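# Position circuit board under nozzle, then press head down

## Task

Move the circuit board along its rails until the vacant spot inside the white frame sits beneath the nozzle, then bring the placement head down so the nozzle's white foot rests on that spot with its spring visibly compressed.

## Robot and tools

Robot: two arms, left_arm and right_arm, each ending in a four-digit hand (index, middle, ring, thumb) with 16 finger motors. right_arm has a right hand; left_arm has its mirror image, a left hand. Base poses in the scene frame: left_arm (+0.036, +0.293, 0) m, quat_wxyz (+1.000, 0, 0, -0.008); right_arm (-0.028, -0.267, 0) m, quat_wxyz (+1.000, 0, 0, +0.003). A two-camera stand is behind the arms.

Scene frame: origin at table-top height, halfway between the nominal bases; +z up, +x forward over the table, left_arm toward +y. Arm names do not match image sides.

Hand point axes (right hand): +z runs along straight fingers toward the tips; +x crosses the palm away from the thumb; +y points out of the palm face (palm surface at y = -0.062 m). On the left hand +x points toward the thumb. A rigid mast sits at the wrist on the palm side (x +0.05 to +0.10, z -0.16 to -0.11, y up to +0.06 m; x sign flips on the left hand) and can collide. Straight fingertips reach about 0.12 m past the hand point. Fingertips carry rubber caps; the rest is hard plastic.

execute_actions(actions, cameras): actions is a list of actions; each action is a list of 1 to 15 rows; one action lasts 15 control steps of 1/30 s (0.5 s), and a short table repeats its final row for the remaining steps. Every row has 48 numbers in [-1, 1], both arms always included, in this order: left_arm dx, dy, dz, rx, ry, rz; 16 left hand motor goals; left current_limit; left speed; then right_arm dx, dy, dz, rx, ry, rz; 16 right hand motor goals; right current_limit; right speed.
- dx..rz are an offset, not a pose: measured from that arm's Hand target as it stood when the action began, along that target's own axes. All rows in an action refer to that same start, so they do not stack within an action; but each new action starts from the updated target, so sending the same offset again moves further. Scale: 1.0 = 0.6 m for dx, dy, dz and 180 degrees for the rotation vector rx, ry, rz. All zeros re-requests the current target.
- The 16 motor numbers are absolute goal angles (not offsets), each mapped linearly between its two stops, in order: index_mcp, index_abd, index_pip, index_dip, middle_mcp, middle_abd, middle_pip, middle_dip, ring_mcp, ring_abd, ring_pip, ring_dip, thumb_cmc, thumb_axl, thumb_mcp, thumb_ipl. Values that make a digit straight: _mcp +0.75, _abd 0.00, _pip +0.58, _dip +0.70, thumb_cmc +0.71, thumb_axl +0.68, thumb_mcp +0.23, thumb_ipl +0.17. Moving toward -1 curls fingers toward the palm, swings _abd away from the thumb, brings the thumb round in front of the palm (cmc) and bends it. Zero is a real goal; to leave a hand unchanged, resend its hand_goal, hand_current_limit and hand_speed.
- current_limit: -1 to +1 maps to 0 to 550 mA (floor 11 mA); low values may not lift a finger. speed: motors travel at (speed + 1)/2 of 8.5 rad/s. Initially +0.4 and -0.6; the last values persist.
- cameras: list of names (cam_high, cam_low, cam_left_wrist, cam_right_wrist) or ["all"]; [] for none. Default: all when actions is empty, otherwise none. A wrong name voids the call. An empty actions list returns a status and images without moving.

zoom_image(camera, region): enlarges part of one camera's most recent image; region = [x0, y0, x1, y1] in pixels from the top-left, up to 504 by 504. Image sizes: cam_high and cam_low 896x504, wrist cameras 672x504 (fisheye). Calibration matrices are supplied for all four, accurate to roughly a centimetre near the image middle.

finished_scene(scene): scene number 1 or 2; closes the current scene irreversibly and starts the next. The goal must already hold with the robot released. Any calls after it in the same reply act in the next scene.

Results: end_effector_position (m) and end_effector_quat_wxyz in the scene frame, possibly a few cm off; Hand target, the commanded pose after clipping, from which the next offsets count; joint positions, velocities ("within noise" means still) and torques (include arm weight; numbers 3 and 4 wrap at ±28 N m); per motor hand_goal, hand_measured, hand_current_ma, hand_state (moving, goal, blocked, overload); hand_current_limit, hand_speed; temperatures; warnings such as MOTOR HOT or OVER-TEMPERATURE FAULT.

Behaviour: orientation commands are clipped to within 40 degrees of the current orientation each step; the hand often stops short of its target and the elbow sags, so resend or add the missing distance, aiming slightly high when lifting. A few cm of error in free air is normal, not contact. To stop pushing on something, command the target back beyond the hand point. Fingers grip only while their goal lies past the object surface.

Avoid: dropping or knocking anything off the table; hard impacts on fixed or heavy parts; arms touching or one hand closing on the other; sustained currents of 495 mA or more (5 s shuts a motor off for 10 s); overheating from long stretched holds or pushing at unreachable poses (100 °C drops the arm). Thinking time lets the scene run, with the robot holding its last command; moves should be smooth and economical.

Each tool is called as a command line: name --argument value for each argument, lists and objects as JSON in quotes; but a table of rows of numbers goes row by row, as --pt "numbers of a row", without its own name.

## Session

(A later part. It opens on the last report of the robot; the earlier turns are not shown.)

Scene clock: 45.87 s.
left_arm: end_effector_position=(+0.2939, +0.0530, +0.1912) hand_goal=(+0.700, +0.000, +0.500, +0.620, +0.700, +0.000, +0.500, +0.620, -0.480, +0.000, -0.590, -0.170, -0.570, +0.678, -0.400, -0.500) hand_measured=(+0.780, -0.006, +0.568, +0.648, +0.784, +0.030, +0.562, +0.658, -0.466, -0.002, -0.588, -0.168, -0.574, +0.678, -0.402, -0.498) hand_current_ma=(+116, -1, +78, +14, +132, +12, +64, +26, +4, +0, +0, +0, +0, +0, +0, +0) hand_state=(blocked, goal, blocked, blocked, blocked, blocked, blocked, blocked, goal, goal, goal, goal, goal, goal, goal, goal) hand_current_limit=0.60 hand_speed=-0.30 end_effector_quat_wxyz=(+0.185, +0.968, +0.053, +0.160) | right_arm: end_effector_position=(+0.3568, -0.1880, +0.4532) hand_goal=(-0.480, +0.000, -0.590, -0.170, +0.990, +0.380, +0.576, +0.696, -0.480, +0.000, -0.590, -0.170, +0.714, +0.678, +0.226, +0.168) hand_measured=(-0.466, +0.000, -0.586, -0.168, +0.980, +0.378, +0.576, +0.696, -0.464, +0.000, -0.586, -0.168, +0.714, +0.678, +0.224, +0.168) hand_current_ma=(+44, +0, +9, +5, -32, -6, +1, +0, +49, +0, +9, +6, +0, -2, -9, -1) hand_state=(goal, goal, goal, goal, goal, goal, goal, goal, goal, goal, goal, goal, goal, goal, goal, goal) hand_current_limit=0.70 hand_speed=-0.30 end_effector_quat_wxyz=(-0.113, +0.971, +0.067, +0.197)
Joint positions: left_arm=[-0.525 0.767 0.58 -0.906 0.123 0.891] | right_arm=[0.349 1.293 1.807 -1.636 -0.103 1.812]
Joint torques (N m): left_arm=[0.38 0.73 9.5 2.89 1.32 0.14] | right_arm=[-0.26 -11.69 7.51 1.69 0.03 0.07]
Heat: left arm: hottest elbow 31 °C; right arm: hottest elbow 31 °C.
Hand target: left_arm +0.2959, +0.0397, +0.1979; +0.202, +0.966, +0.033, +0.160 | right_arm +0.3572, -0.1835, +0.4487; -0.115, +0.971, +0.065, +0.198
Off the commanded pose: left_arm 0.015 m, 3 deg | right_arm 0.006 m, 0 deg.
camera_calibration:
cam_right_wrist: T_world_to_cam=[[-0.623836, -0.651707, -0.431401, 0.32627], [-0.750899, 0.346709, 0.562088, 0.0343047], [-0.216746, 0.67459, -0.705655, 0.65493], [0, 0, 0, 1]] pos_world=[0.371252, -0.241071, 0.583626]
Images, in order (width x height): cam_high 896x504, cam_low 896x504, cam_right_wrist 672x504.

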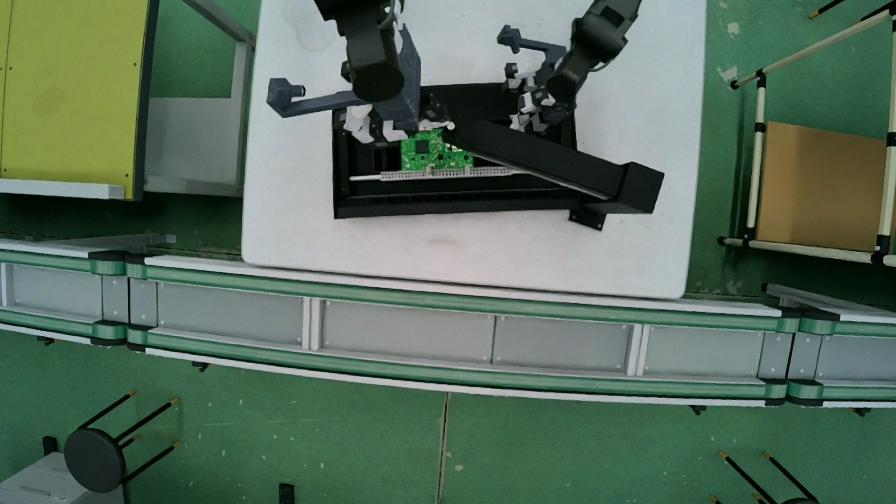

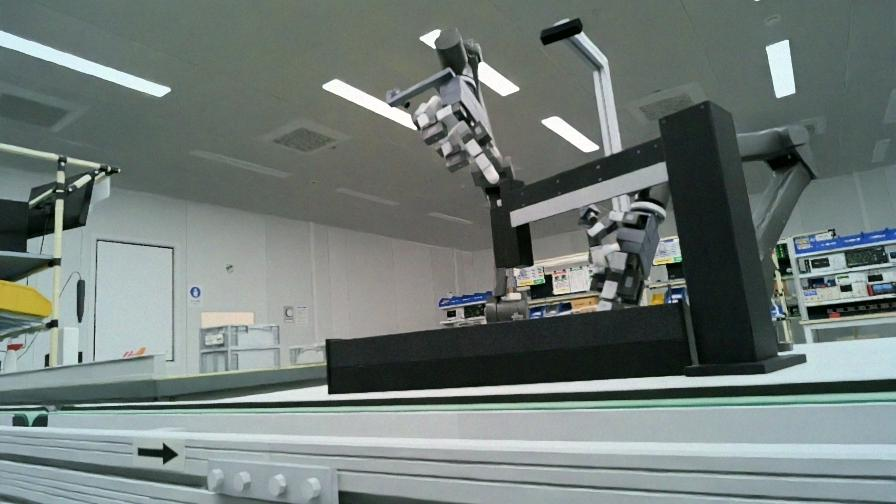

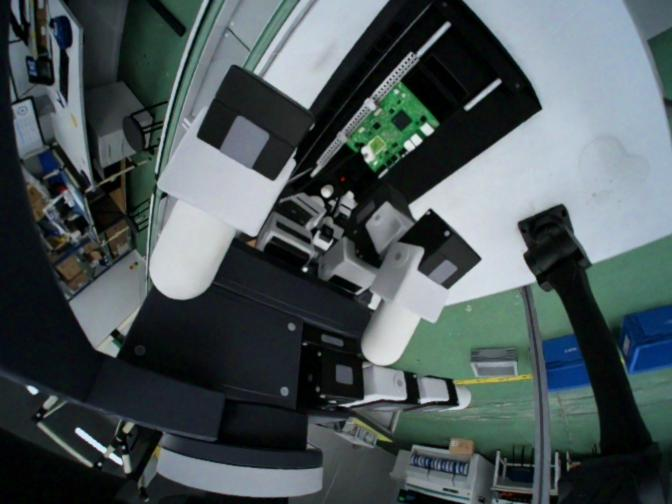

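execute_actions --actions '[[[0,0,0,0,0,0,0.70,0,0.50,0.62,0.70,0,0.50,0.62,-0.48,0,-0.59,-0.17,-0.571,0.678,-0.4,-0.5,0.6,-0.3,-0.016,0.0033,0.0387,0,0,0,-0.48,0,-0.59,-0.17,0.99,0.38,0.576,0.696,-0.48,0,-0.59,-0.17,0.714,0.678,0.226,0.168,0.7,-0.3]]]' --cameras '["cam_high","cam_low","cam_left_wrist"]'

zoom_image --camera "cam_high" --region '[430, 100, 480, 150]'

zoom_image --camera "cam_low" --region '[440, 130, 580, 330]'

Scene clock: 47.20 s.
left_arm: end_effector_position=(+0.2939, +0.0530, +0.1912) hand_goal=(+0.700, +0.000, +0.500, +0.620, +0.700, +0.000, +0.500, +0.620, -0.480, +0.000, -0.590, -0.170, -0.570, +0.678, -0.400, -0.500) hand_measured=(+0.780, -0.006, +0.568, +0.648, +0.784, +0.030, +0.562, +0.658, -0.466, -0.002, -0.588, -0.168, -0.574, +0.678, -0.402, -0.498) hand_current_ma=(+116, -1, +78, +14, +132, +12, +64, +26, +4, +0, +0, +0, +0, +0, +0, +0) hand_state=(blocked, goal, blocked, blocked, blocked, blocked, blocked, blocked, goal, goal, goal, goal, goal, goal, goal, goal) hand_current_limit=0.60 hand_speed=-0.30 end_effector_quat_wxyz=(+0.185, +0.968, +0.053, +0.160) | right_arm: end_effector_position=(+0.3594, -0.1856, +0.4264) hand_goal=(-0.480, +0.000, -0.590, -0.170, +0.990, +0.380, +0.576, +0.696, -0.480, +0.000, -0.590, -0.170, +0.714, +0.678, +0.226, +0.168) hand_measured=(-0.466, +0.000, -0.586, -0.168, +0.980, +0.378, +0.576, +0.696, -0.464, +0.000, -0.586, -0.168, +0.714, +0.678, +0.224, +0.168) hand_current_ma=(+43, +0, +9, +5, -32, -6, +1, +0, +48, +0, +9, +6, +0, -2, -9, -1) hand_state=(goal, goal, goal, goal, goal, goal, goal, goal, goal, goal, goal, goal, goal, goal, goal, goal) hand_current_limit=0.70 hand_speed=-0.30 end_effector_quat_wxyz=(-0.112, +0.972, +0.064, +0.195)
Joint positions: left_arm=[-0.525 0.767 0.58 -0.906 0.123 0.891] | right_arm=[0.354 1.272 1.71 -1.566 -0.1 1.82]
Joint torques (N m): left_arm=[0.32 0.67 9.5 2.92 1.31 0.13] | right_arm=[0.03 -12.16 7.72 1.68 0.03 0.08]
Heat: left arm: hottest elbow 31 °C; right arm: hottest elbow 31 °C.
Hand target: left_arm +0.2959, +0.0397, +0.1979; +0.202, +0.966, +0.033, +0.160 | right_arm +0.3574, -0.1804, +0.4238; -0.115, +0.971, +0.065, +0.198
Off the commanded pose: left_arm 0.015 m, 3 deg | right_arm 0.006 m, 0 deg.
camera_calibration:
cam_left_wrist: T_world_to_cam=[[-0.781889, 0.464628, -0.415656, 0.243544], [0.169934, 0.800335, 0.574967, -0.24819], [0.599809, 0.378926, -0.704729, 0.0585042], [0, 0, 0, 1]] pos_world=[0.197509, 0.0633087, 0.285161]
Images, in order (width x height): cam_high 896x504, cam_low 896x504, cam_left_wrist 672x504.

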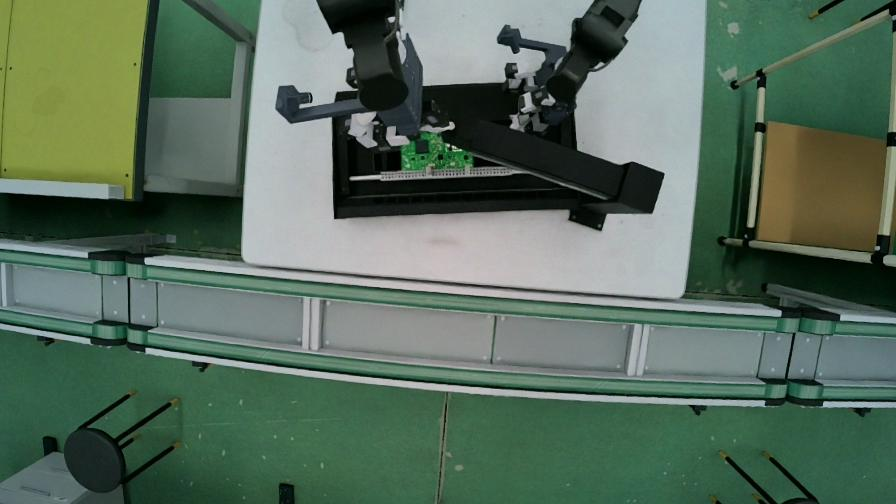

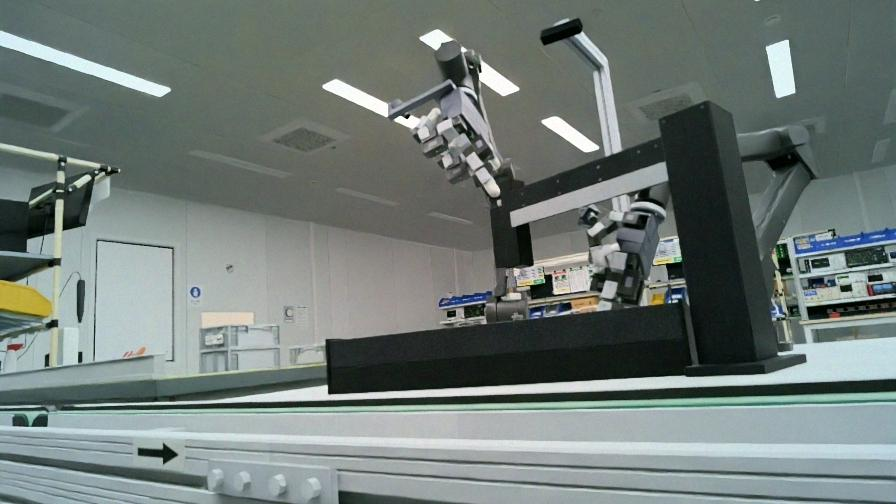

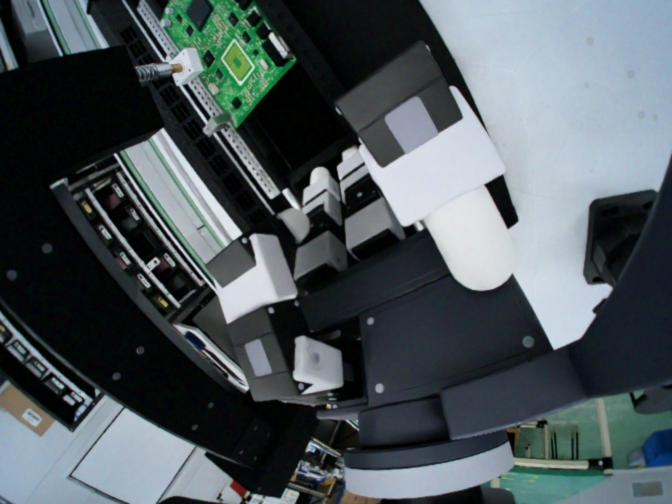

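Scaled by 10.080 from the camera's 896x504 image, which has a finer 1280x720 frame.

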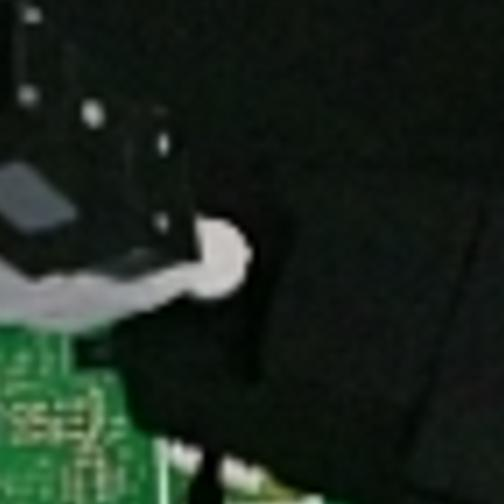

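Scaled by 2.520 from the camera's 896x504 image, which has a finer 1280x720 frame.

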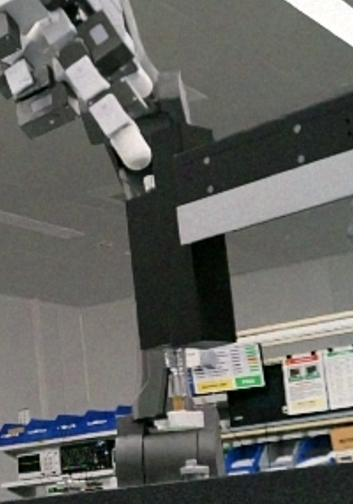

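execute_actions --actions '[[[0,0,0,0,0,0,0.70,0,0.50,0.62,0.70,0,0.50,0.62,-0.48,0,-0.59,-0.17,-0.571,0.678,-0.4,-0.5,0.6,-0.3,-0.0152,0.0065,0.03,0,0,0,-0.48,0,-0.59,-0.17,0.99,0.38,0.576,0.696,-0.48,0,-0.59,-0.17,0.714,0.678,0.226,0.168,0.7,-0.3]]]' --cameras '["cam_high","cam_low","cam_left_wrist"]'

zoom_image --camera "cam_high" --region '[430, 100, 480, 150]'

zoom_image --camera "cam_low" --region '[440, 130, 580, 330]'

Scene clock: 48.40 s.
left_arm: end_effector_position=(+0.2939, +0.0530, +0.1912) hand_goal=(+0.700, +0.000, +0.500, +0.620, +0.700, +0.000, +0.500, +0.620, -0.480, +0.000, -0.590, -0.170, -0.570, +0.678, -0.400, -0.500) hand_measured=(+0.780, -0.006, +0.568, +0.648, +0.784, +0.030, +0.562, +0.658, -0.466, -0.002, -0.588, -0.168, -0.574, +0.678, -0.402, -0.498) hand_current_ma=(+116, -1, +78, +14, +132, +12, +64, +26, +4, +0, +0, +0, +0, +0, +0, +0) hand_state=(blocked, goal, blocked, blocked, blocked, blocked, blocked, blocked, goal, goal, goal, goal, goal, goal, goal, goal) hand_current_limit=0.60 hand_speed=-0.30 end_effector_quat_wxyz=(+0.185, +0.968, +0.053, +0.160) | right_arm: end_effector_position=(+0.3572, -0.1868, +0.4130) hand_goal=(-0.480, +0.000, -0.590, -0.170, +0.990, +0.380, +0.576, +0.696, -0.480, +0.000, -0.590, -0.170, +0.714, +0.678, +0.226, +0.168) hand_measured=(-0.466, +0.000, -0.586, -0.168, +0.986, +0.380, +0.578, +0.696, -0.464, +0.000, -0.586, -0.168, +0.714, +0.678, +0.224, +0.168) hand_current_ma=(+43, +0, +9, +5, -8, +1, +3, +1, +48, +0, +9, +5, +0, -2, -9, -1) hand_state=(goal, goal, goal, goal, goal, goal, goal, goal, goal, goal, goal, goal, goal, goal, goal, goal) hand_current_limit=0.70 hand_speed=-0.30 end_effector_quat_wxyz=(-0.114, +0.970, +0.064, +0.205)
Joint positions: left_arm=[-0.525 0.767 0.58 -0.906 0.123 0.891] | right_arm=[0.354 1.237 1.638 -1.509 -0.097 1.822]
Joint torques (N m): left_arm=[0.32 0.67 9.51 2.86 1.31 0.14] | right_arm=[0.21 -10.75 7.25 1.62 -0.04 0.07]
Heat: left arm: hottest elbow 31 °C; right arm: hottest elbow 31 °C.
Hand target: left_arm +0.2959, +0.0397, +0.1979; +0.202, +0.966, +0.033, +0.160 | right_arm +0.3563, -0.1804, +0.4031; -0.115, +0.971, +0.065, +0.198
Off the commanded pose: left_arm 0.015 m, 3 deg | right_arm 0.012 m, 1 deg.
camera_calibration:
cam_left_wrist: T_world_to_cam=[[-0.781889, 0.464628, -0.415656, 0.243544], [0.169934, 0.800335, 0.574967, -0.24819], [0.599809, 0.378926, -0.704729, 0.0585042], [0, 0, 0, 1]] pos_world=[0.197509, 0.0633087, 0.285161]
Images, in order (width x height): cam_high 896x504, cam_low 896x504, cam_left_wrist 672x504.

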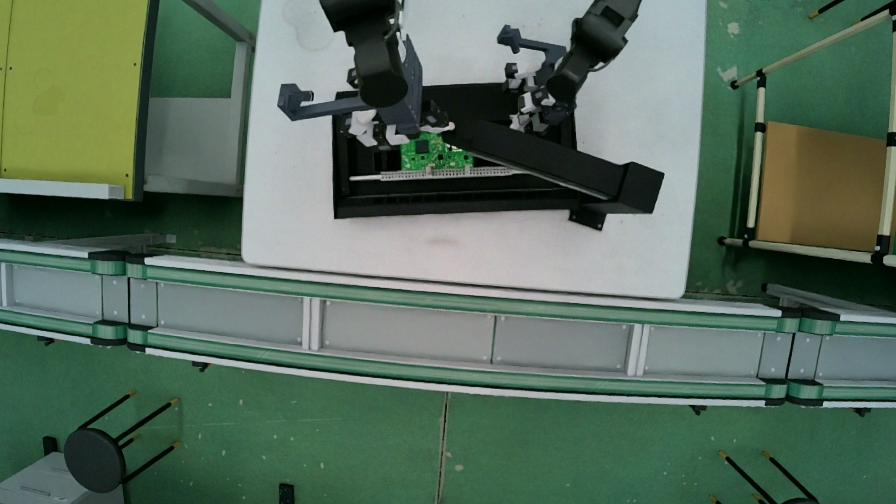

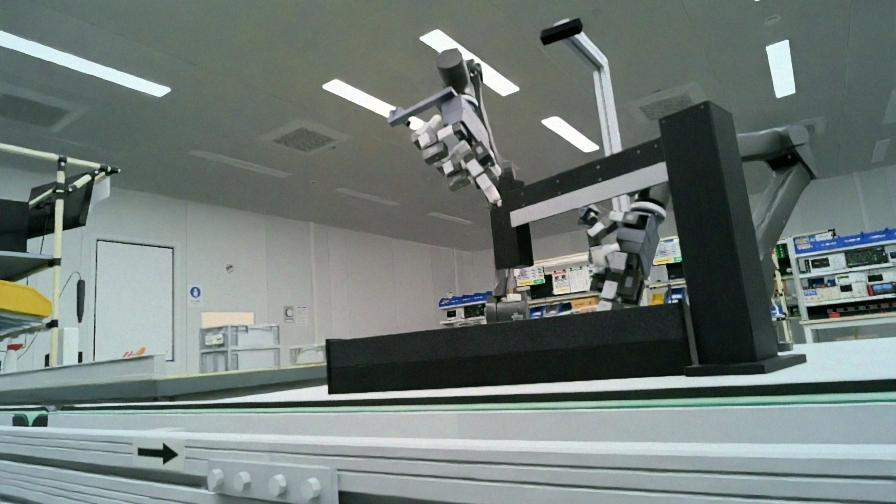

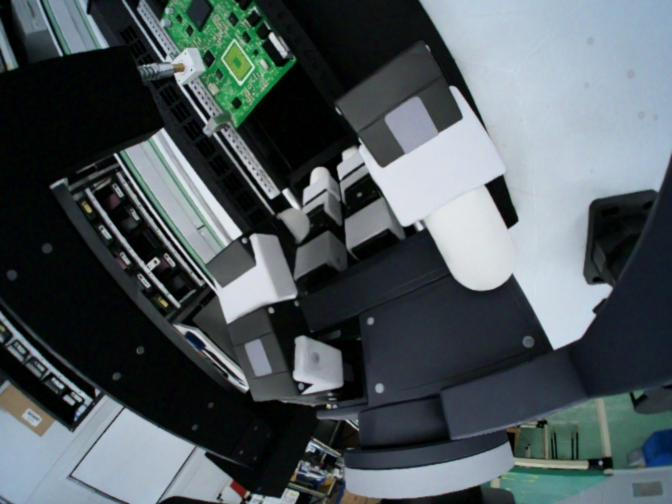

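Scaled by 10.080 from the camera's 896x504 image, which has a finer 1280x720 frame.

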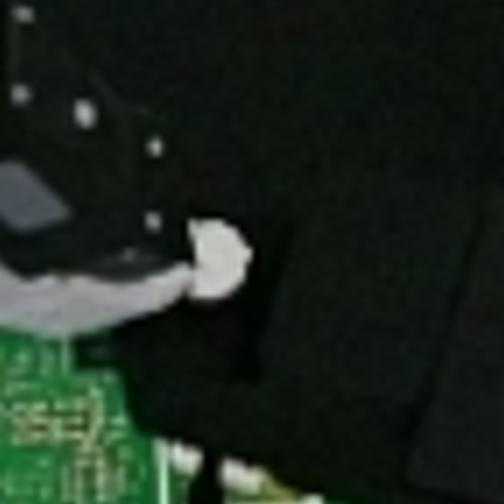

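Scaled by 2.520 from the camera's 896x504 image, which has a finer 1280x720 frame.

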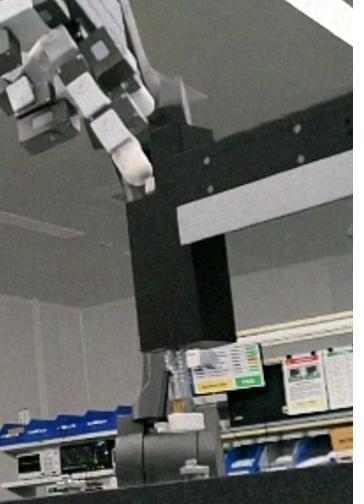

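execute_actions --actions '[[[0,0,0,0,0,0,0.70,0,0.50,0.62,0.70,0,0.50,0.62,-0.48,0,-0.59,-0.17,-0.571,0.678,-0.4,-0.5,0.6,-0.3,-0.0132,0.0009,0.0315,0,0,0,-0.48,0,-0.59,-0.17,0.99,0.38,0.576,0.696,-0.48,0,-0.59,-0.17,0.714,0.678,0.226,0.168,0.7,-0.3]]]' --cameras '["cam_high","cam_low","cam_left_wrist"]'

zoom_image --camera "cam_high" --region '[430, 100, 480, 150]'

zoom_image --camera "cam_low" --region '[440, 130, 580, 330]'

Scene clock: 49.83 s.
left_arm: end_effector_position=(+0.2939, +0.0530, +0.1912) hand_goal=(+0.700, +0.000, +0.500, +0.620, +0.700, +0.000, +0.500, +0.620, -0.480, +0.000, -0.590, -0.170, -0.570, +0.678, -0.400, -0.500) hand_measured=(+0.780, -0.006, +0.568, +0.648, +0.784, +0.030, +0.562, +0.658, -0.466, -0.002, -0.588, -0.168, -0.574, +0.678, -0.402, -0.498) hand_current_ma=(+116, -1, +78, +14, +132, +12, +64, +26, +4, +0, +0, +0, +0, +0, +0, +0) hand_state=(blocked, goal, blocked, blocked, blocked, blocked, blocked, blocked, goal, goal, goal, goal, goal, goal, goal, goal) hand_current_limit=0.60 hand_speed=-0.30 end_effector_quat_wxyz=(+0.185, +0.968, +0.053, +0.160) | right_arm: end_effector_position=(+0.3555, -0.1873, +0.4017) hand_goal=(-0.480, +0.000, -0.590, -0.170, +0.990, +0.380, +0.576, +0.696, -0.480, +0.000, -0.590, -0.170, +0.714, +0.678, +0.226, +0.168) hand_measured=(-0.466, +0.000, -0.586, -0.168, +0.990, +0.386, +0.578, +0.698, -0.464, +0.000, -0.586, -0.168, +0.714, +0.678, +0.224, +0.168) hand_current_ma=(+43, +0, +9, +5, +1, +13, +7, +2, +48, +0, +9, +5, +0, -2, -9, -1) hand_state=(goal, goal, goal, goal, goal, goal, goal, goal, goal, goal, goal, goal, goal, goal, goal, goal) hand_current_limit=0.70 hand_speed=-0.30 end_effector_quat_wxyz=(-0.115, +0.968, +0.061, +0.216)
Joint positions: left_arm=[-0.525 0.767 0.58 -0.906 0.123 0.891] | right_arm=[0.356 1.206 1.575 -1.453 -0.09 1.829]
Joint torques (N m): left_arm=[0.38 0.73 9.48 2.88 1.31 0.14] | right_arm=[0.91 -9.17 6.9 1.59 -0.13 0.08]
Heat: left arm: hottest elbow 31 °C; right arm: hottest elbow 31 °C.
Hand target: left_arm +0.2959, +0.0397, +0.1979; +0.202, +0.966, +0.033, +0.160 | right_arm +0.3563, -0.1769, +0.3832; -0.115, +0.971, +0.065, +0.199
Off the commanded pose: left_arm 0.015 m, 3 deg | right_arm 0.021 m, 2 deg.
camera_calibration:
cam_left_wrist: T_world_to_cam=[[-0.781889, 0.464628, -0.415656, 0.243544], [0.169934, 0.800335, 0.574967, -0.24819], [0.599809, 0.378926, -0.704729, 0.0585042], [0, 0, 0, 1]] pos_world=[0.197509, 0.0633087, 0.285161]
Images, in order (width x height): cam_high 896x504, cam_low 896x504, cam_left_wrist 672x504.

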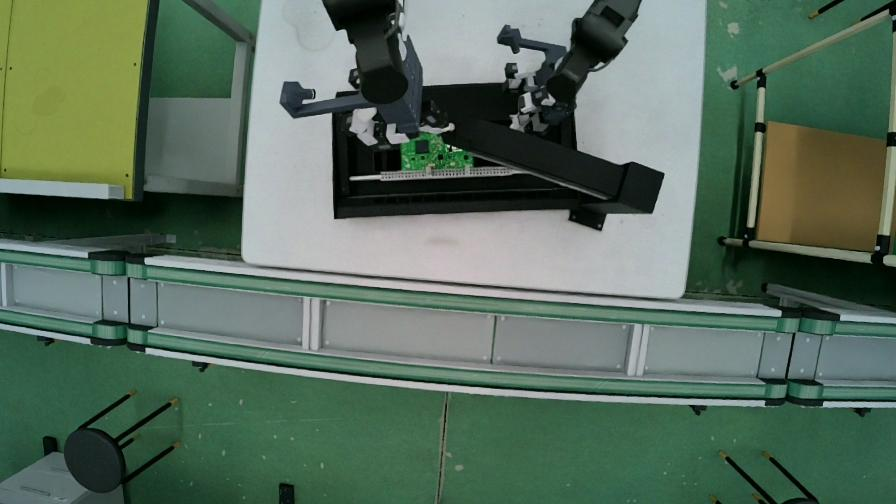

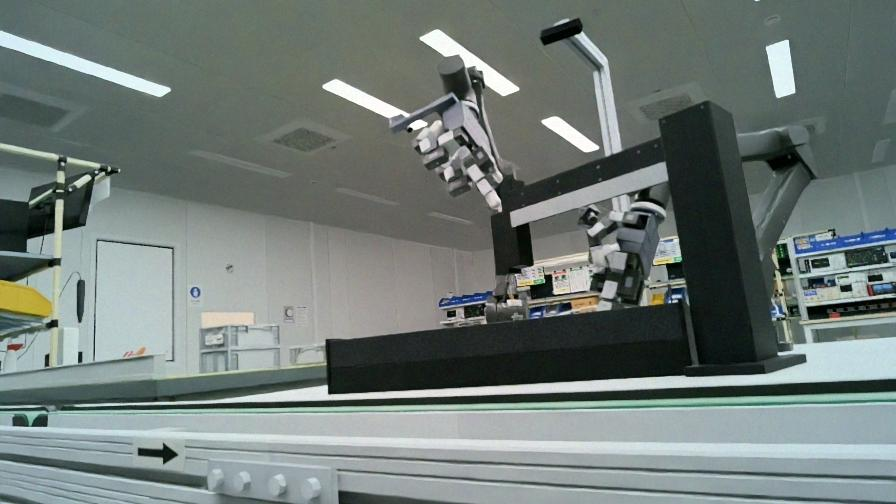

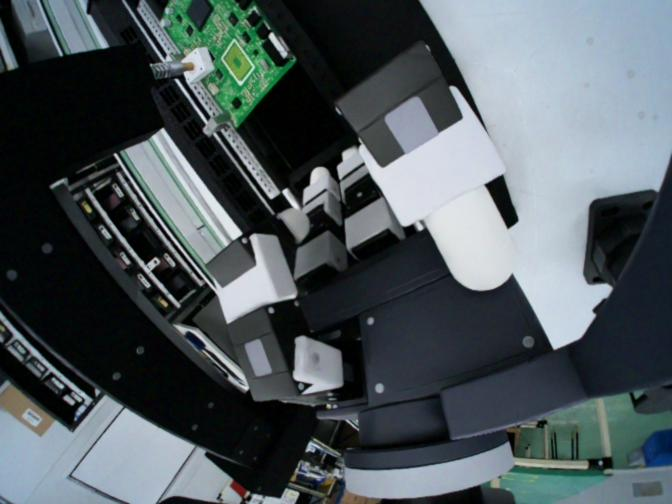

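Scaled by 10.080 from the camera's 896x504 image, which has a finer 1280x720 frame.

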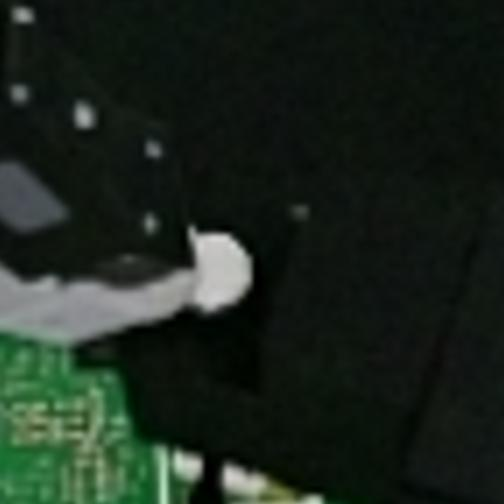

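Scaled by 2.520 from the camera's 896x504 image, which has a finer 1280x720 frame.

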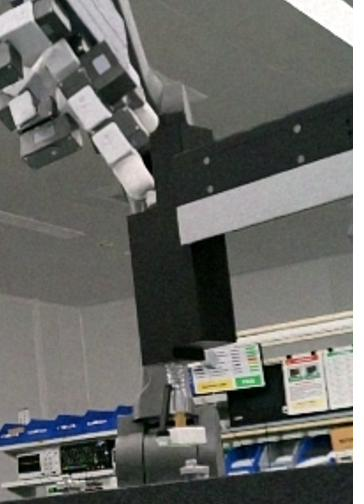

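execute_actions --actions '[[[0,0,0,0,0,0,0.70,0,0.50,0.62,0.70,0,0.50,0.62,-0.48,0,-0.59,-0.17,-0.571,0.678,-0.4,-0.5,0.6,-0.3,-0.0132,0.0065,0.03,0,0,0,-0.48,0,-0.59,-0.17,0.99,0.38,0.576,0.696,-0.48,0,-0.59,-0.17,0.714,0.678,0.226,0.168,0.7,-0.3]],[[0,0,0,0,0,0,0.70,0,0.50,0.62,0.70,0,0.50,0.62,-0.48,0,-0.59,-0.17,-0.571,0.678,-0.4,-0.5,0.6,-0.3,-0.0099,0.0049,0.0225,0,0,0,-0.48,0,-0.59,-0.17,0.99,0.38,0.576,0.696,-0.48,0,-0.59,-0.17,0.714,0.678,0.226,0.168,0.7,-0.3]]]' --cameras '["cam_high","cam_low","cam_left_wrist"]'

zoom_image --camera "cam_high" --region '[430, 110, 480, 160]'

zoom_image --camera "cam_low" --region '[440, 130, 580, 330]'

zoom_image --camera "cam_left_wrist" --region '[170, 10, 270, 110]'

Scene clock: 51.73 s.
left_arm: end_effector_position=(+0.2939, +0.0530, +0.1912) hand_goal=(+0.700, +0.000, +0.500, +0.620, +0.700, +0.000, +0.500, +0.620, -0.480, +0.000, -0.590, -0.170, -0.570, +0.678, -0.400, -0.500) hand_measured=(+0.780, -0.006, +0.568, +0.648, +0.784, +0.030, +0.562, +0.658, -0.466, -0.002, -0.588, -0.168, -0.574, +0.678, -0.402, -0.498) hand_current_ma=(+116, -1, +78, +14, +132, +12, +64, +26, +4, +0, +0, +0, +0, +0, +0, +0) hand_state=(blocked, goal, blocked, blocked, blocked, blocked, blocked, blocked, goal, goal, goal, goal, goal, goal, goal, goal) hand_current_limit=0.60 hand_speed=-0.30 end_effector_quat_wxyz=(+0.185, +0.968, +0.053, +0.160) | right_arm: end_effector_position=(+0.3565, -0.1870, +0.3681) hand_goal=(-0.480, +0.000, -0.590, -0.170, +0.990, +0.380, +0.576, +0.696, -0.480, +0.000, -0.590, -0.170, +0.714, +0.678, +0.226, +0.168) hand_measured=(-0.466, +0.000, -0.586, -0.168, +0.990, +0.392, +0.578, +0.698, -0.464, +0.000, -0.586, -0.168, +0.714, +0.678, +0.224, +0.168) hand_current_ma=(+43, +0, +9, +5, +1, +30, +7, +2, +48, +0, +9, +5, +0, -2, -9, -1) hand_state=(goal, goal, goal, goal, goal, goal, goal, goal, goal, goal, goal, goal, goal, goal, goal, goal) hand_current_limit=0.70 hand_speed=-0.30 end_effector_quat_wxyz=(-0.116, +0.967, +0.060, +0.218)
Joint positions: left_arm=[-0.525 0.767 0.58 -0.906 0.123 0.891] | right_arm=[0.356 1.179 1.46 -1.361 -0.089 1.831]
Joint torques (N m): left_arm=[0.5 0.67 9.48 2.86 1.31 0.14] | right_arm=[0.79 -8.7 7.09 1.58 -0.15 0.06]
Heat: left arm: hottest elbow 31 °C; right arm: hottest elbow 31 °C.
Hand target: left_arm +0.2959, +0.0397, +0.1979; +0.202, +0.966, +0.033, +0.160 | right_arm +0.3564, -0.1769, +0.3480; -0.115, +0.971, +0.065, +0.198
Off the commanded pose: left_arm 0.015 m, 3 deg | right_arm 0.023 m, 2 deg.
camera_calibration:
cam_left_wrist: T_world_to_cam=[[-0.781889, 0.464628, -0.415656, 0.243544], [0.169934, 0.800335, 0.574967, -0.24819], [0.599809, 0.378926, -0.704729, 0.0585042], [0, 0, 0, 1]] pos_world=[0.197509, 0.0633087, 0.285161]
Images, in order (width x height): cam_high 896x504, cam_low 896x504, cam_left_wrist 672x504.

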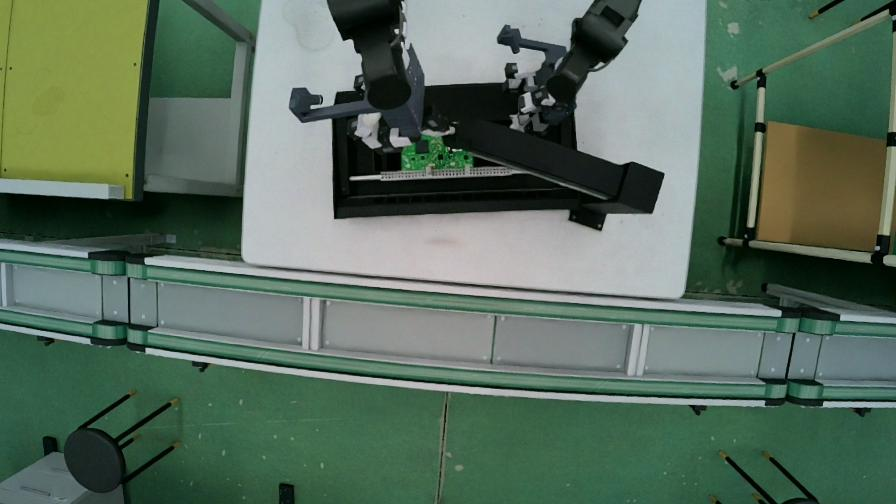

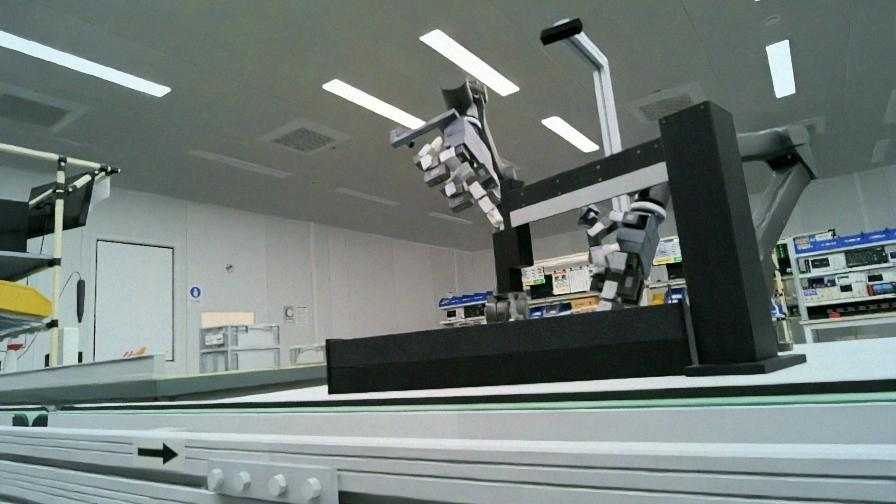

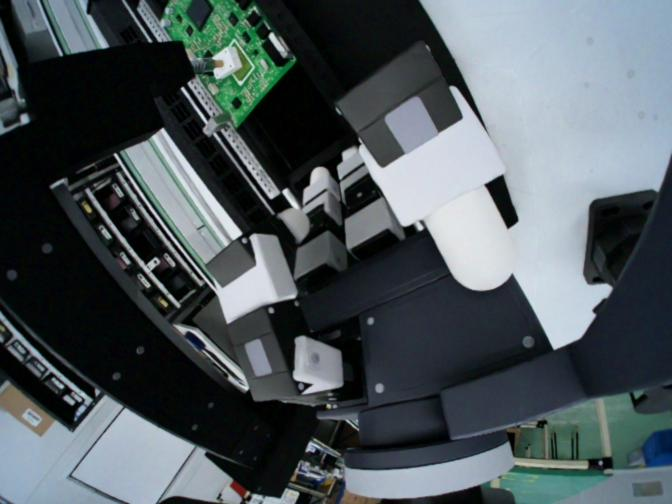

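Scaled by 10.080 from the camera's 896x504 image, which has a finer 1280x720 frame.

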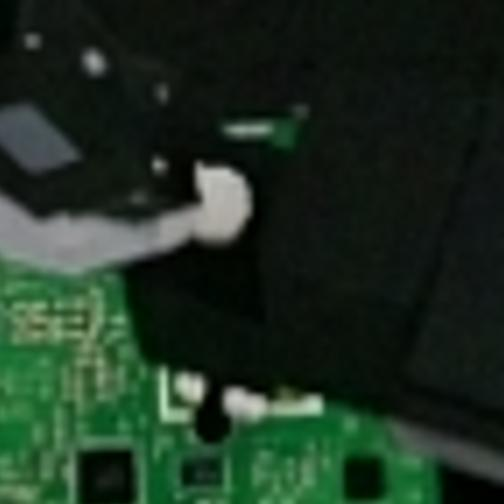

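Scaled by 2.520 from the camera's 896x504 image, which has a finer 1280x720 frame.

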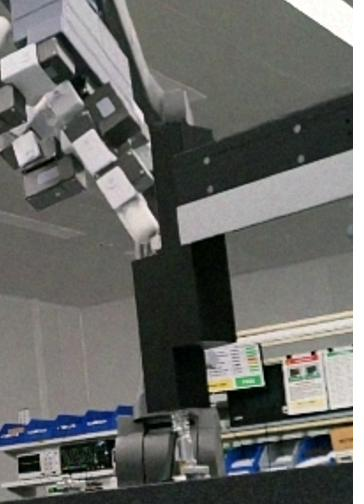

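Scaled by 5.040 from the camera's 672x504 image, which has a finer 960x720 frame.

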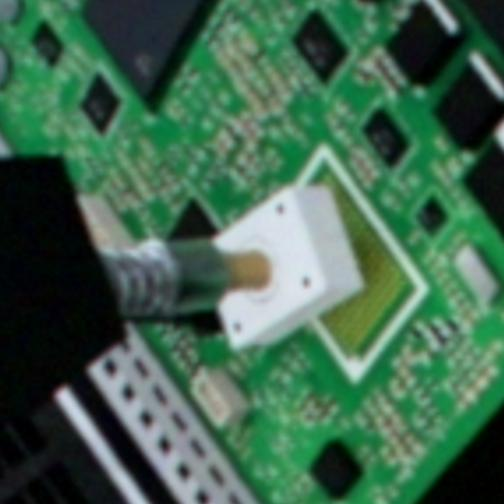

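zoom_image --camera "cam_high" --region '[440, 138, 468, 160]'

zoom_image --camera "cam_left_wrist" --region '[190, 30, 260, 90]'

Scaled by 18.000 from the camera's 896x504 image, which has a finer 1280x720 frame.

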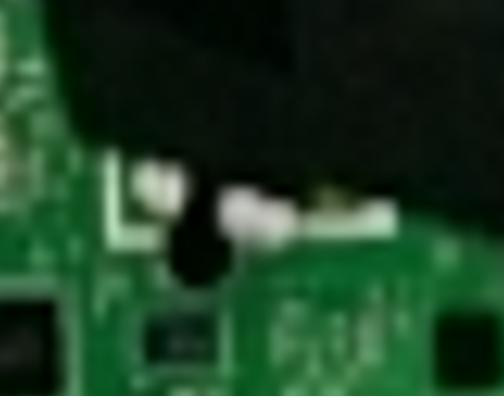

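Scaled by 7.200 from the camera's 672x504 image, which has a finer 960x720 frame.

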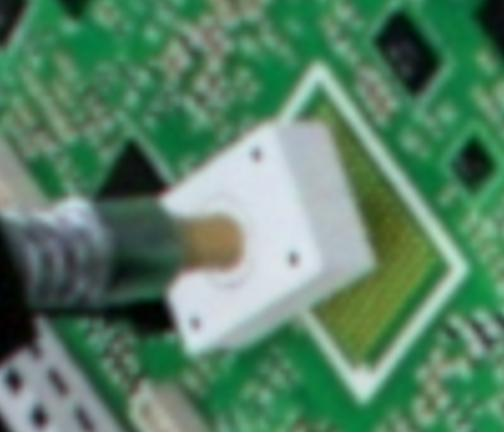

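execute_actions --actions '[[[-0.0029,0.0204,0.0085,0,0,0,0.70,0,0.50,0.62,0.70,0,0.50,0.62,-0.48,0,-0.59,-0.17,-0.571,0.678,-0.4,-0.5,0.8,-0.3,0,0,0,0,0,0,-0.48,0,-0.59,-0.17,0.99,0.38,0.576,0.696,-0.48,0,-0.59,-0.17,0.714,0.678,0.226,0.168,0.7,-0.3]]]' --cameras '["cam_high","cam_left_wrist"]'

zoom_image --camera "cam_high" --region '[440, 138, 468, 160]'

zoom_image --camera "cam_left_wrist" --region '[190, 30, 260, 90]'

Scene clock: 54.37 s.
left_arm: end_effector_position=(+0.2932, +0.0495, +0.1900) hand_goal=(+0.700, +0.000, +0.500, +0.620, +0.700, +0.000, +0.500, +0.620, -0.480, +0.000, -0.590, -0.170, -0.570, +0.678, -0.400, -0.500) hand_measured=(+0.780, -0.008, +0.568, +0.646, +0.784, +0.028, +0.560, +0.658, -0.466, -0.002, -0.588, -0.168, -0.574, +0.678, -0.402, -0.498) hand_current_ma=(+116, -1, +78, +13, +132, +11, +61, +26, +4, +0, +0, +0, +0, +0, +0, +0) hand_state=(blocked, goal, blocked, blocked, blocked, blocked, blocked, blocked, goal, goal, goal, goal, goal, goal, goal, goal) hand_current_limit=0.80 hand_speed=-0.30 end_effector_quat_wxyz=(+0.179, +0.969, +0.054, +0.163) | right_arm: end_effector_position=(+0.3565, -0.1870, +0.3681) hand_goal=(-0.480, +0.000, -0.590, -0.170, +0.990, +0.380, +0.576, +0.696, -0.480, +0.000, -0.590, -0.170, +0.714, +0.678, +0.226, +0.168) hand_measured=(-0.466, +0.000, -0.586, -0.168, +0.990, +0.392, +0.578, +0.698, -0.464, +0.000, -0.586, -0.168, +0.714, +0.678, +0.224, +0.168) hand_current_ma=(+43, +0, +9, +5, +1, +30, +7, +2, +48, +0, +9, +5, +0, -2, -9, -1) hand_state=(goal, goal, goal, goal, goal, goal, goal, goal, goal, goal, goal, goal, goal, goal, goal, goal) hand_current_limit=0.70 hand_speed=-0.30 end_effector_quat_wxyz=(-0.116, +0.967, +0.060, +0.218)
Joint positions: left_arm=[-0.551 0.77 0.581 -0.901 0.098 0.867] | right_arm=[0.356 1.179 1.46 -1.361 -0.089 1.831]
Joint torques (N m): left_arm=[-1.49 1.9 10.1 3.43 1.37 -0.06] | right_arm=[0.85 -8.76 7.1 1.59 -0.15 0.06]
Heat: left arm: hottest elbow 31 °C; right arm: hottest elbow 30 °C.
Hand target: left_arm +0.2959, +0.0264, +0.1979; +0.202, +0.966, +0.033, +0.160 | right_arm +0.3564, -0.1769, +0.3480; -0.115, +0.971, +0.065, +0.198
Off the commanded pose: left_arm 0.025 m, 4 deg | right_arm 0.022 m, 2 deg.
camera_calibration:
cam_left_wrist: T_world_to_cam=[[-0.782328, 0.464317, -0.415178, 0.2442], [0.162128, 0.795383, 0.58402, -0.243731], [0.601396, 0.389583, -0.69753, 0.0570937], [0, 0, 0, 1]] pos_world=[0.196224, 0.0582308, 0.283555]
Images, in order (width x height): cam_high 896x504, cam_left_wrist 672x504.

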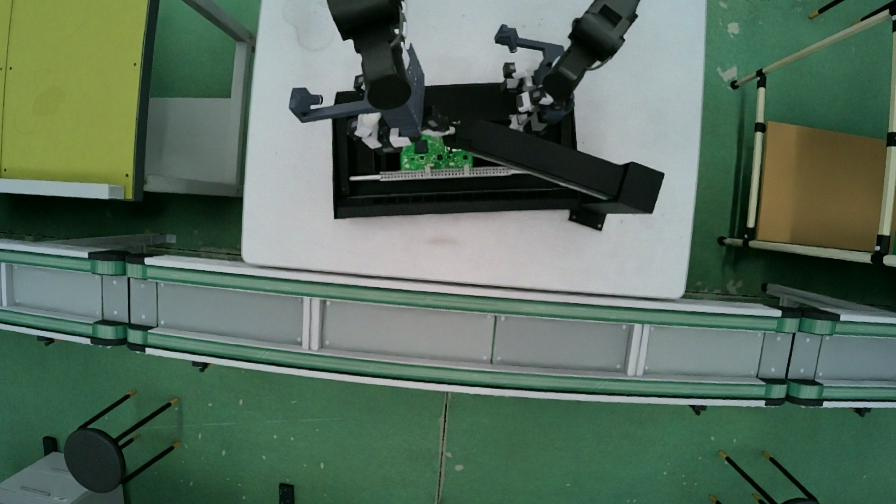

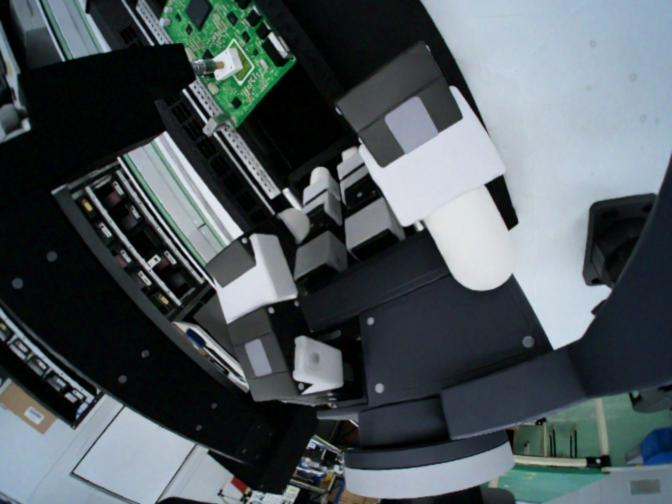

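Scaled by 18.000 from the camera's 896x504 image, which has a finer 1280x720 frame.

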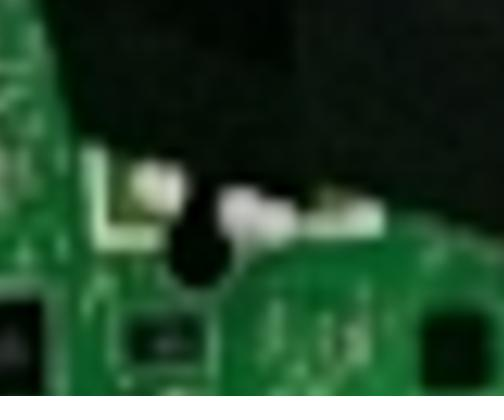

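Scaled by 7.200 from the camera's 672x504 image, which has a finer 960x720 frame.

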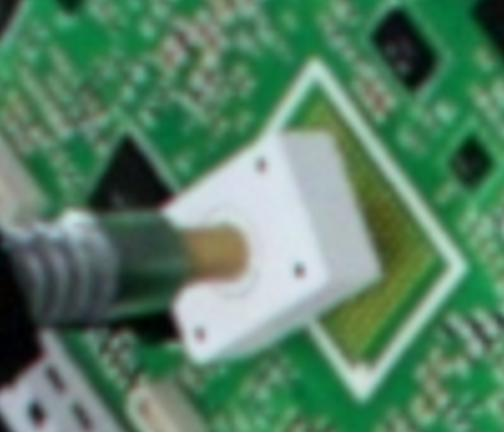

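execute_actions --actions '[[[0.0054,-0.0381,-0.0158,0,0,0,0.754,0,0.576,0.696,0.754,0,0.576,0.696,-0.48,0,-0.59,-0.17,-0.571,0.678,-0.4,-0.5,0.4,-0.6,-0.0132,0.0065,0.03,0,0,0,-0.48,0,-0.59,-0.17,0.99,0.38,0.576,0.696,-0.48,0,-0.59,-0.17,0.714,0.678,0.226,0.168,0.7,-0.3]]]' --cameras '["cam_high","cam_low","cam_left_wrist"]'

zoom_image --camera "cam_high" --region '[430, 110, 480, 160]'

zoom_image --camera "cam_low" --region '[440, 190, 580, 330]'

zoom_image --camera "cam_left_wrist" --region '[170, 10, 270, 110]'

Scene clock: 55.80 s.
left_arm: end_effector_position=(+0.2945, +0.0531, +0.1958) hand_goal=(+0.754, +0.000, +0.576, +0.696, +0.754, +0.000, +0.576, +0.696, -0.480, +0.000, -0.590, -0.170, -0.570, +0.678, -0.400, -0.500) hand_measured=(+0.778, -0.004, +0.592, +0.698, +0.778, +0.020, +0.588, +0.698, -0.466, -0.002, -0.588, -0.168, -0.574, +0.678, -0.402, -0.498) hand_current_ma=(+12, +0, +5, +0, +12, +6, +3, +0, +4, +0, +0, +0, +0, +0, +0, +0) hand_state=(blocked, goal, goal, goal, blocked, goal, goal, goal, goal, goal, goal, goal, goal, goal, goal, goal) hand_current_limit=0.40 hand_speed=-0.60 end_effector_quat_wxyz=(+0.199, +0.966, +0.039, +0.160) | right_arm: end_effector_position=(+0.3569, -0.1870, +0.3530) hand_goal=(-0.480, +0.000, -0.590, -0.170, +0.990, +0.380, +0.576, +0.696, -0.480, +0.000, -0.590, -0.170, +0.714, +0.678, +0.226, +0.168) hand_measured=(-0.466, +0.000, -0.586, -0.168, +0.992, +0.400, +0.580, +0.698, -0.464, +0.000, -0.586, -0.168, +0.714, +0.678, +0.224, +0.168) hand_current_ma=(+43, +0, +9, +5, +4, +53, +9, +3, +48, +0, +9, +5, +0, -2, -9, -1) hand_state=(goal, goal, goal, goal, goal, blocked, goal, goal, goal, goal, goal, goal, goal, goal, goal, goal) hand_current_limit=0.70 hand_speed=-0.30 end_effector_quat_wxyz=(-0.117, +0.966, +0.060, +0.223)
Joint positions: left_arm=[-0.492 0.767 0.581 -0.895 0.169 0.94] | right_arm=[0.356 1.163 1.405 -1.311 -0.089 1.831]
Joint torques (N m): left_arm=[1.49 -0.62 8.95 1.68 0.54 0.02] | right_arm=[0.79 -8.12 6.64 1.63 -0.19 0.06]
Heat: left arm: hottest elbow 31 °C; right arm: hottest elbow 30 °C.
Hand target: left_arm +0.2959, +0.0513, +0.1980; +0.202, +0.966, +0.033, +0.160 | right_arm +0.3565, -0.1768, +0.3279; -0.115, +0.971, +0.065, +0.198
Off the commanded pose: left_arm 0.003 m, 1 deg | right_arm 0.027 m, 3 deg.
camera_calibration:
cam_left_wrist: T_world_to_cam=[[-0.763759, 0.47885, -0.432869, 0.243159], [0.191338, 0.808398, 0.55667, -0.254041], [0.616492, 0.342338, -0.709044, 0.0592662], [0, 0, 0, 1]] pos_world=[0.197785, 0.0686406, 0.288695]
Images, in order (width x height): cam_high 896x504, cam_low 896x504, cam_left_wrist 672x504.

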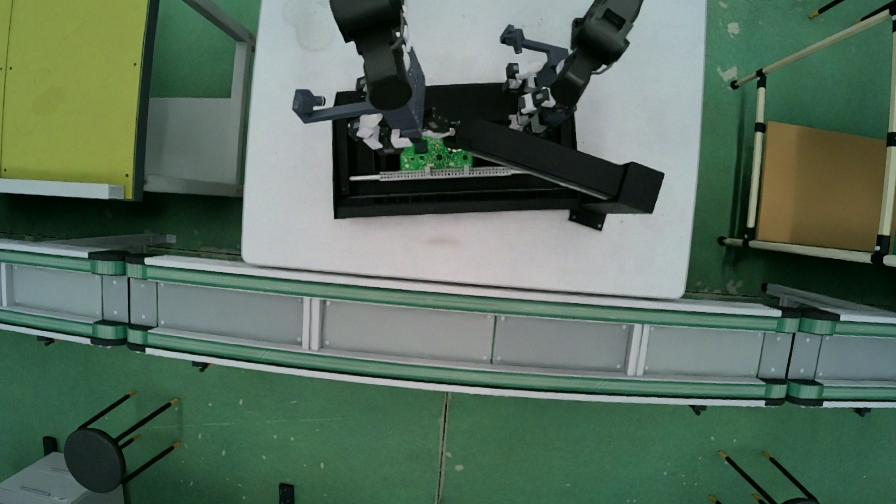

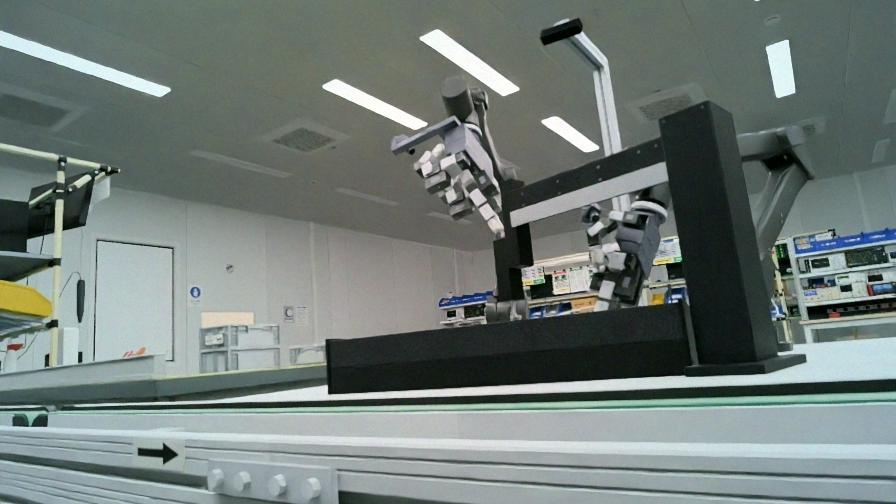

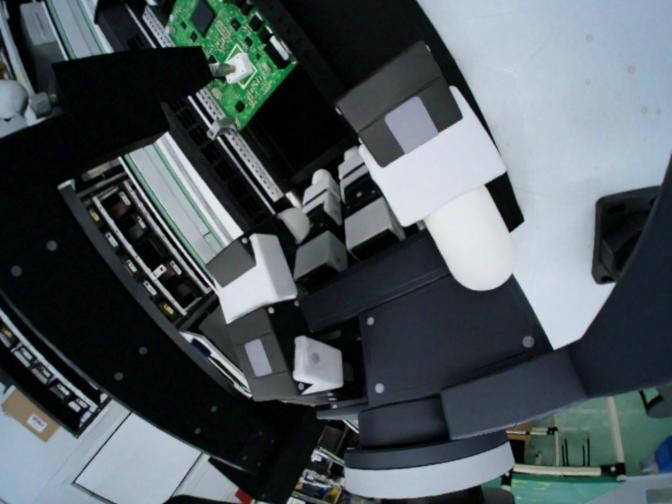

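Scaled by 10.080 from the camera's 896x504 image, which has a finer 1280x720 frame.

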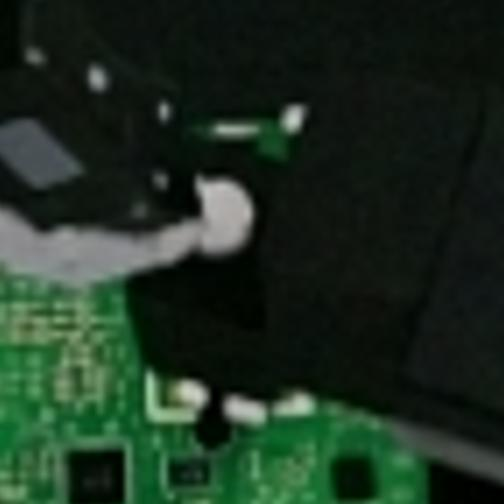

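Scaled by 3.600 from the camera's 896x504 image, which has a finer 1280x720 frame.

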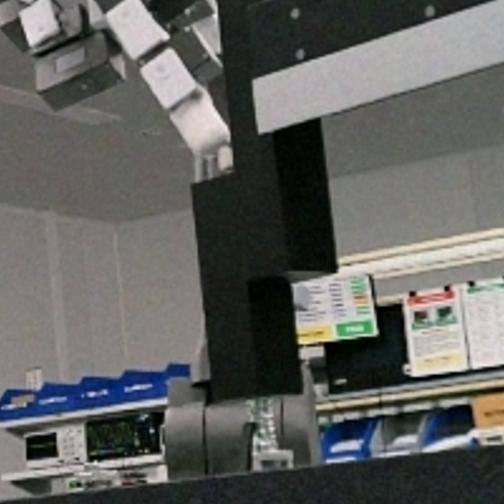

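Scaled by 5.040 from the camera's 672x504 image, which has a finer 960x720 frame.

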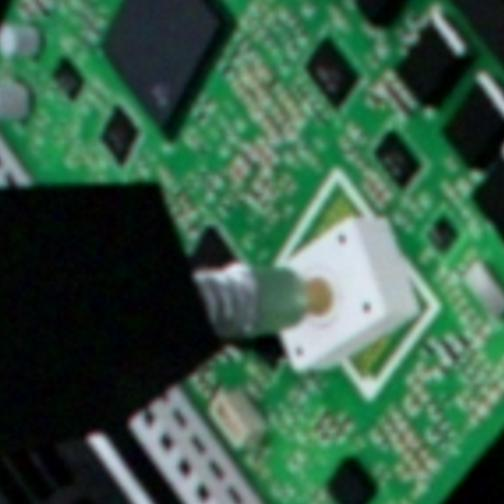

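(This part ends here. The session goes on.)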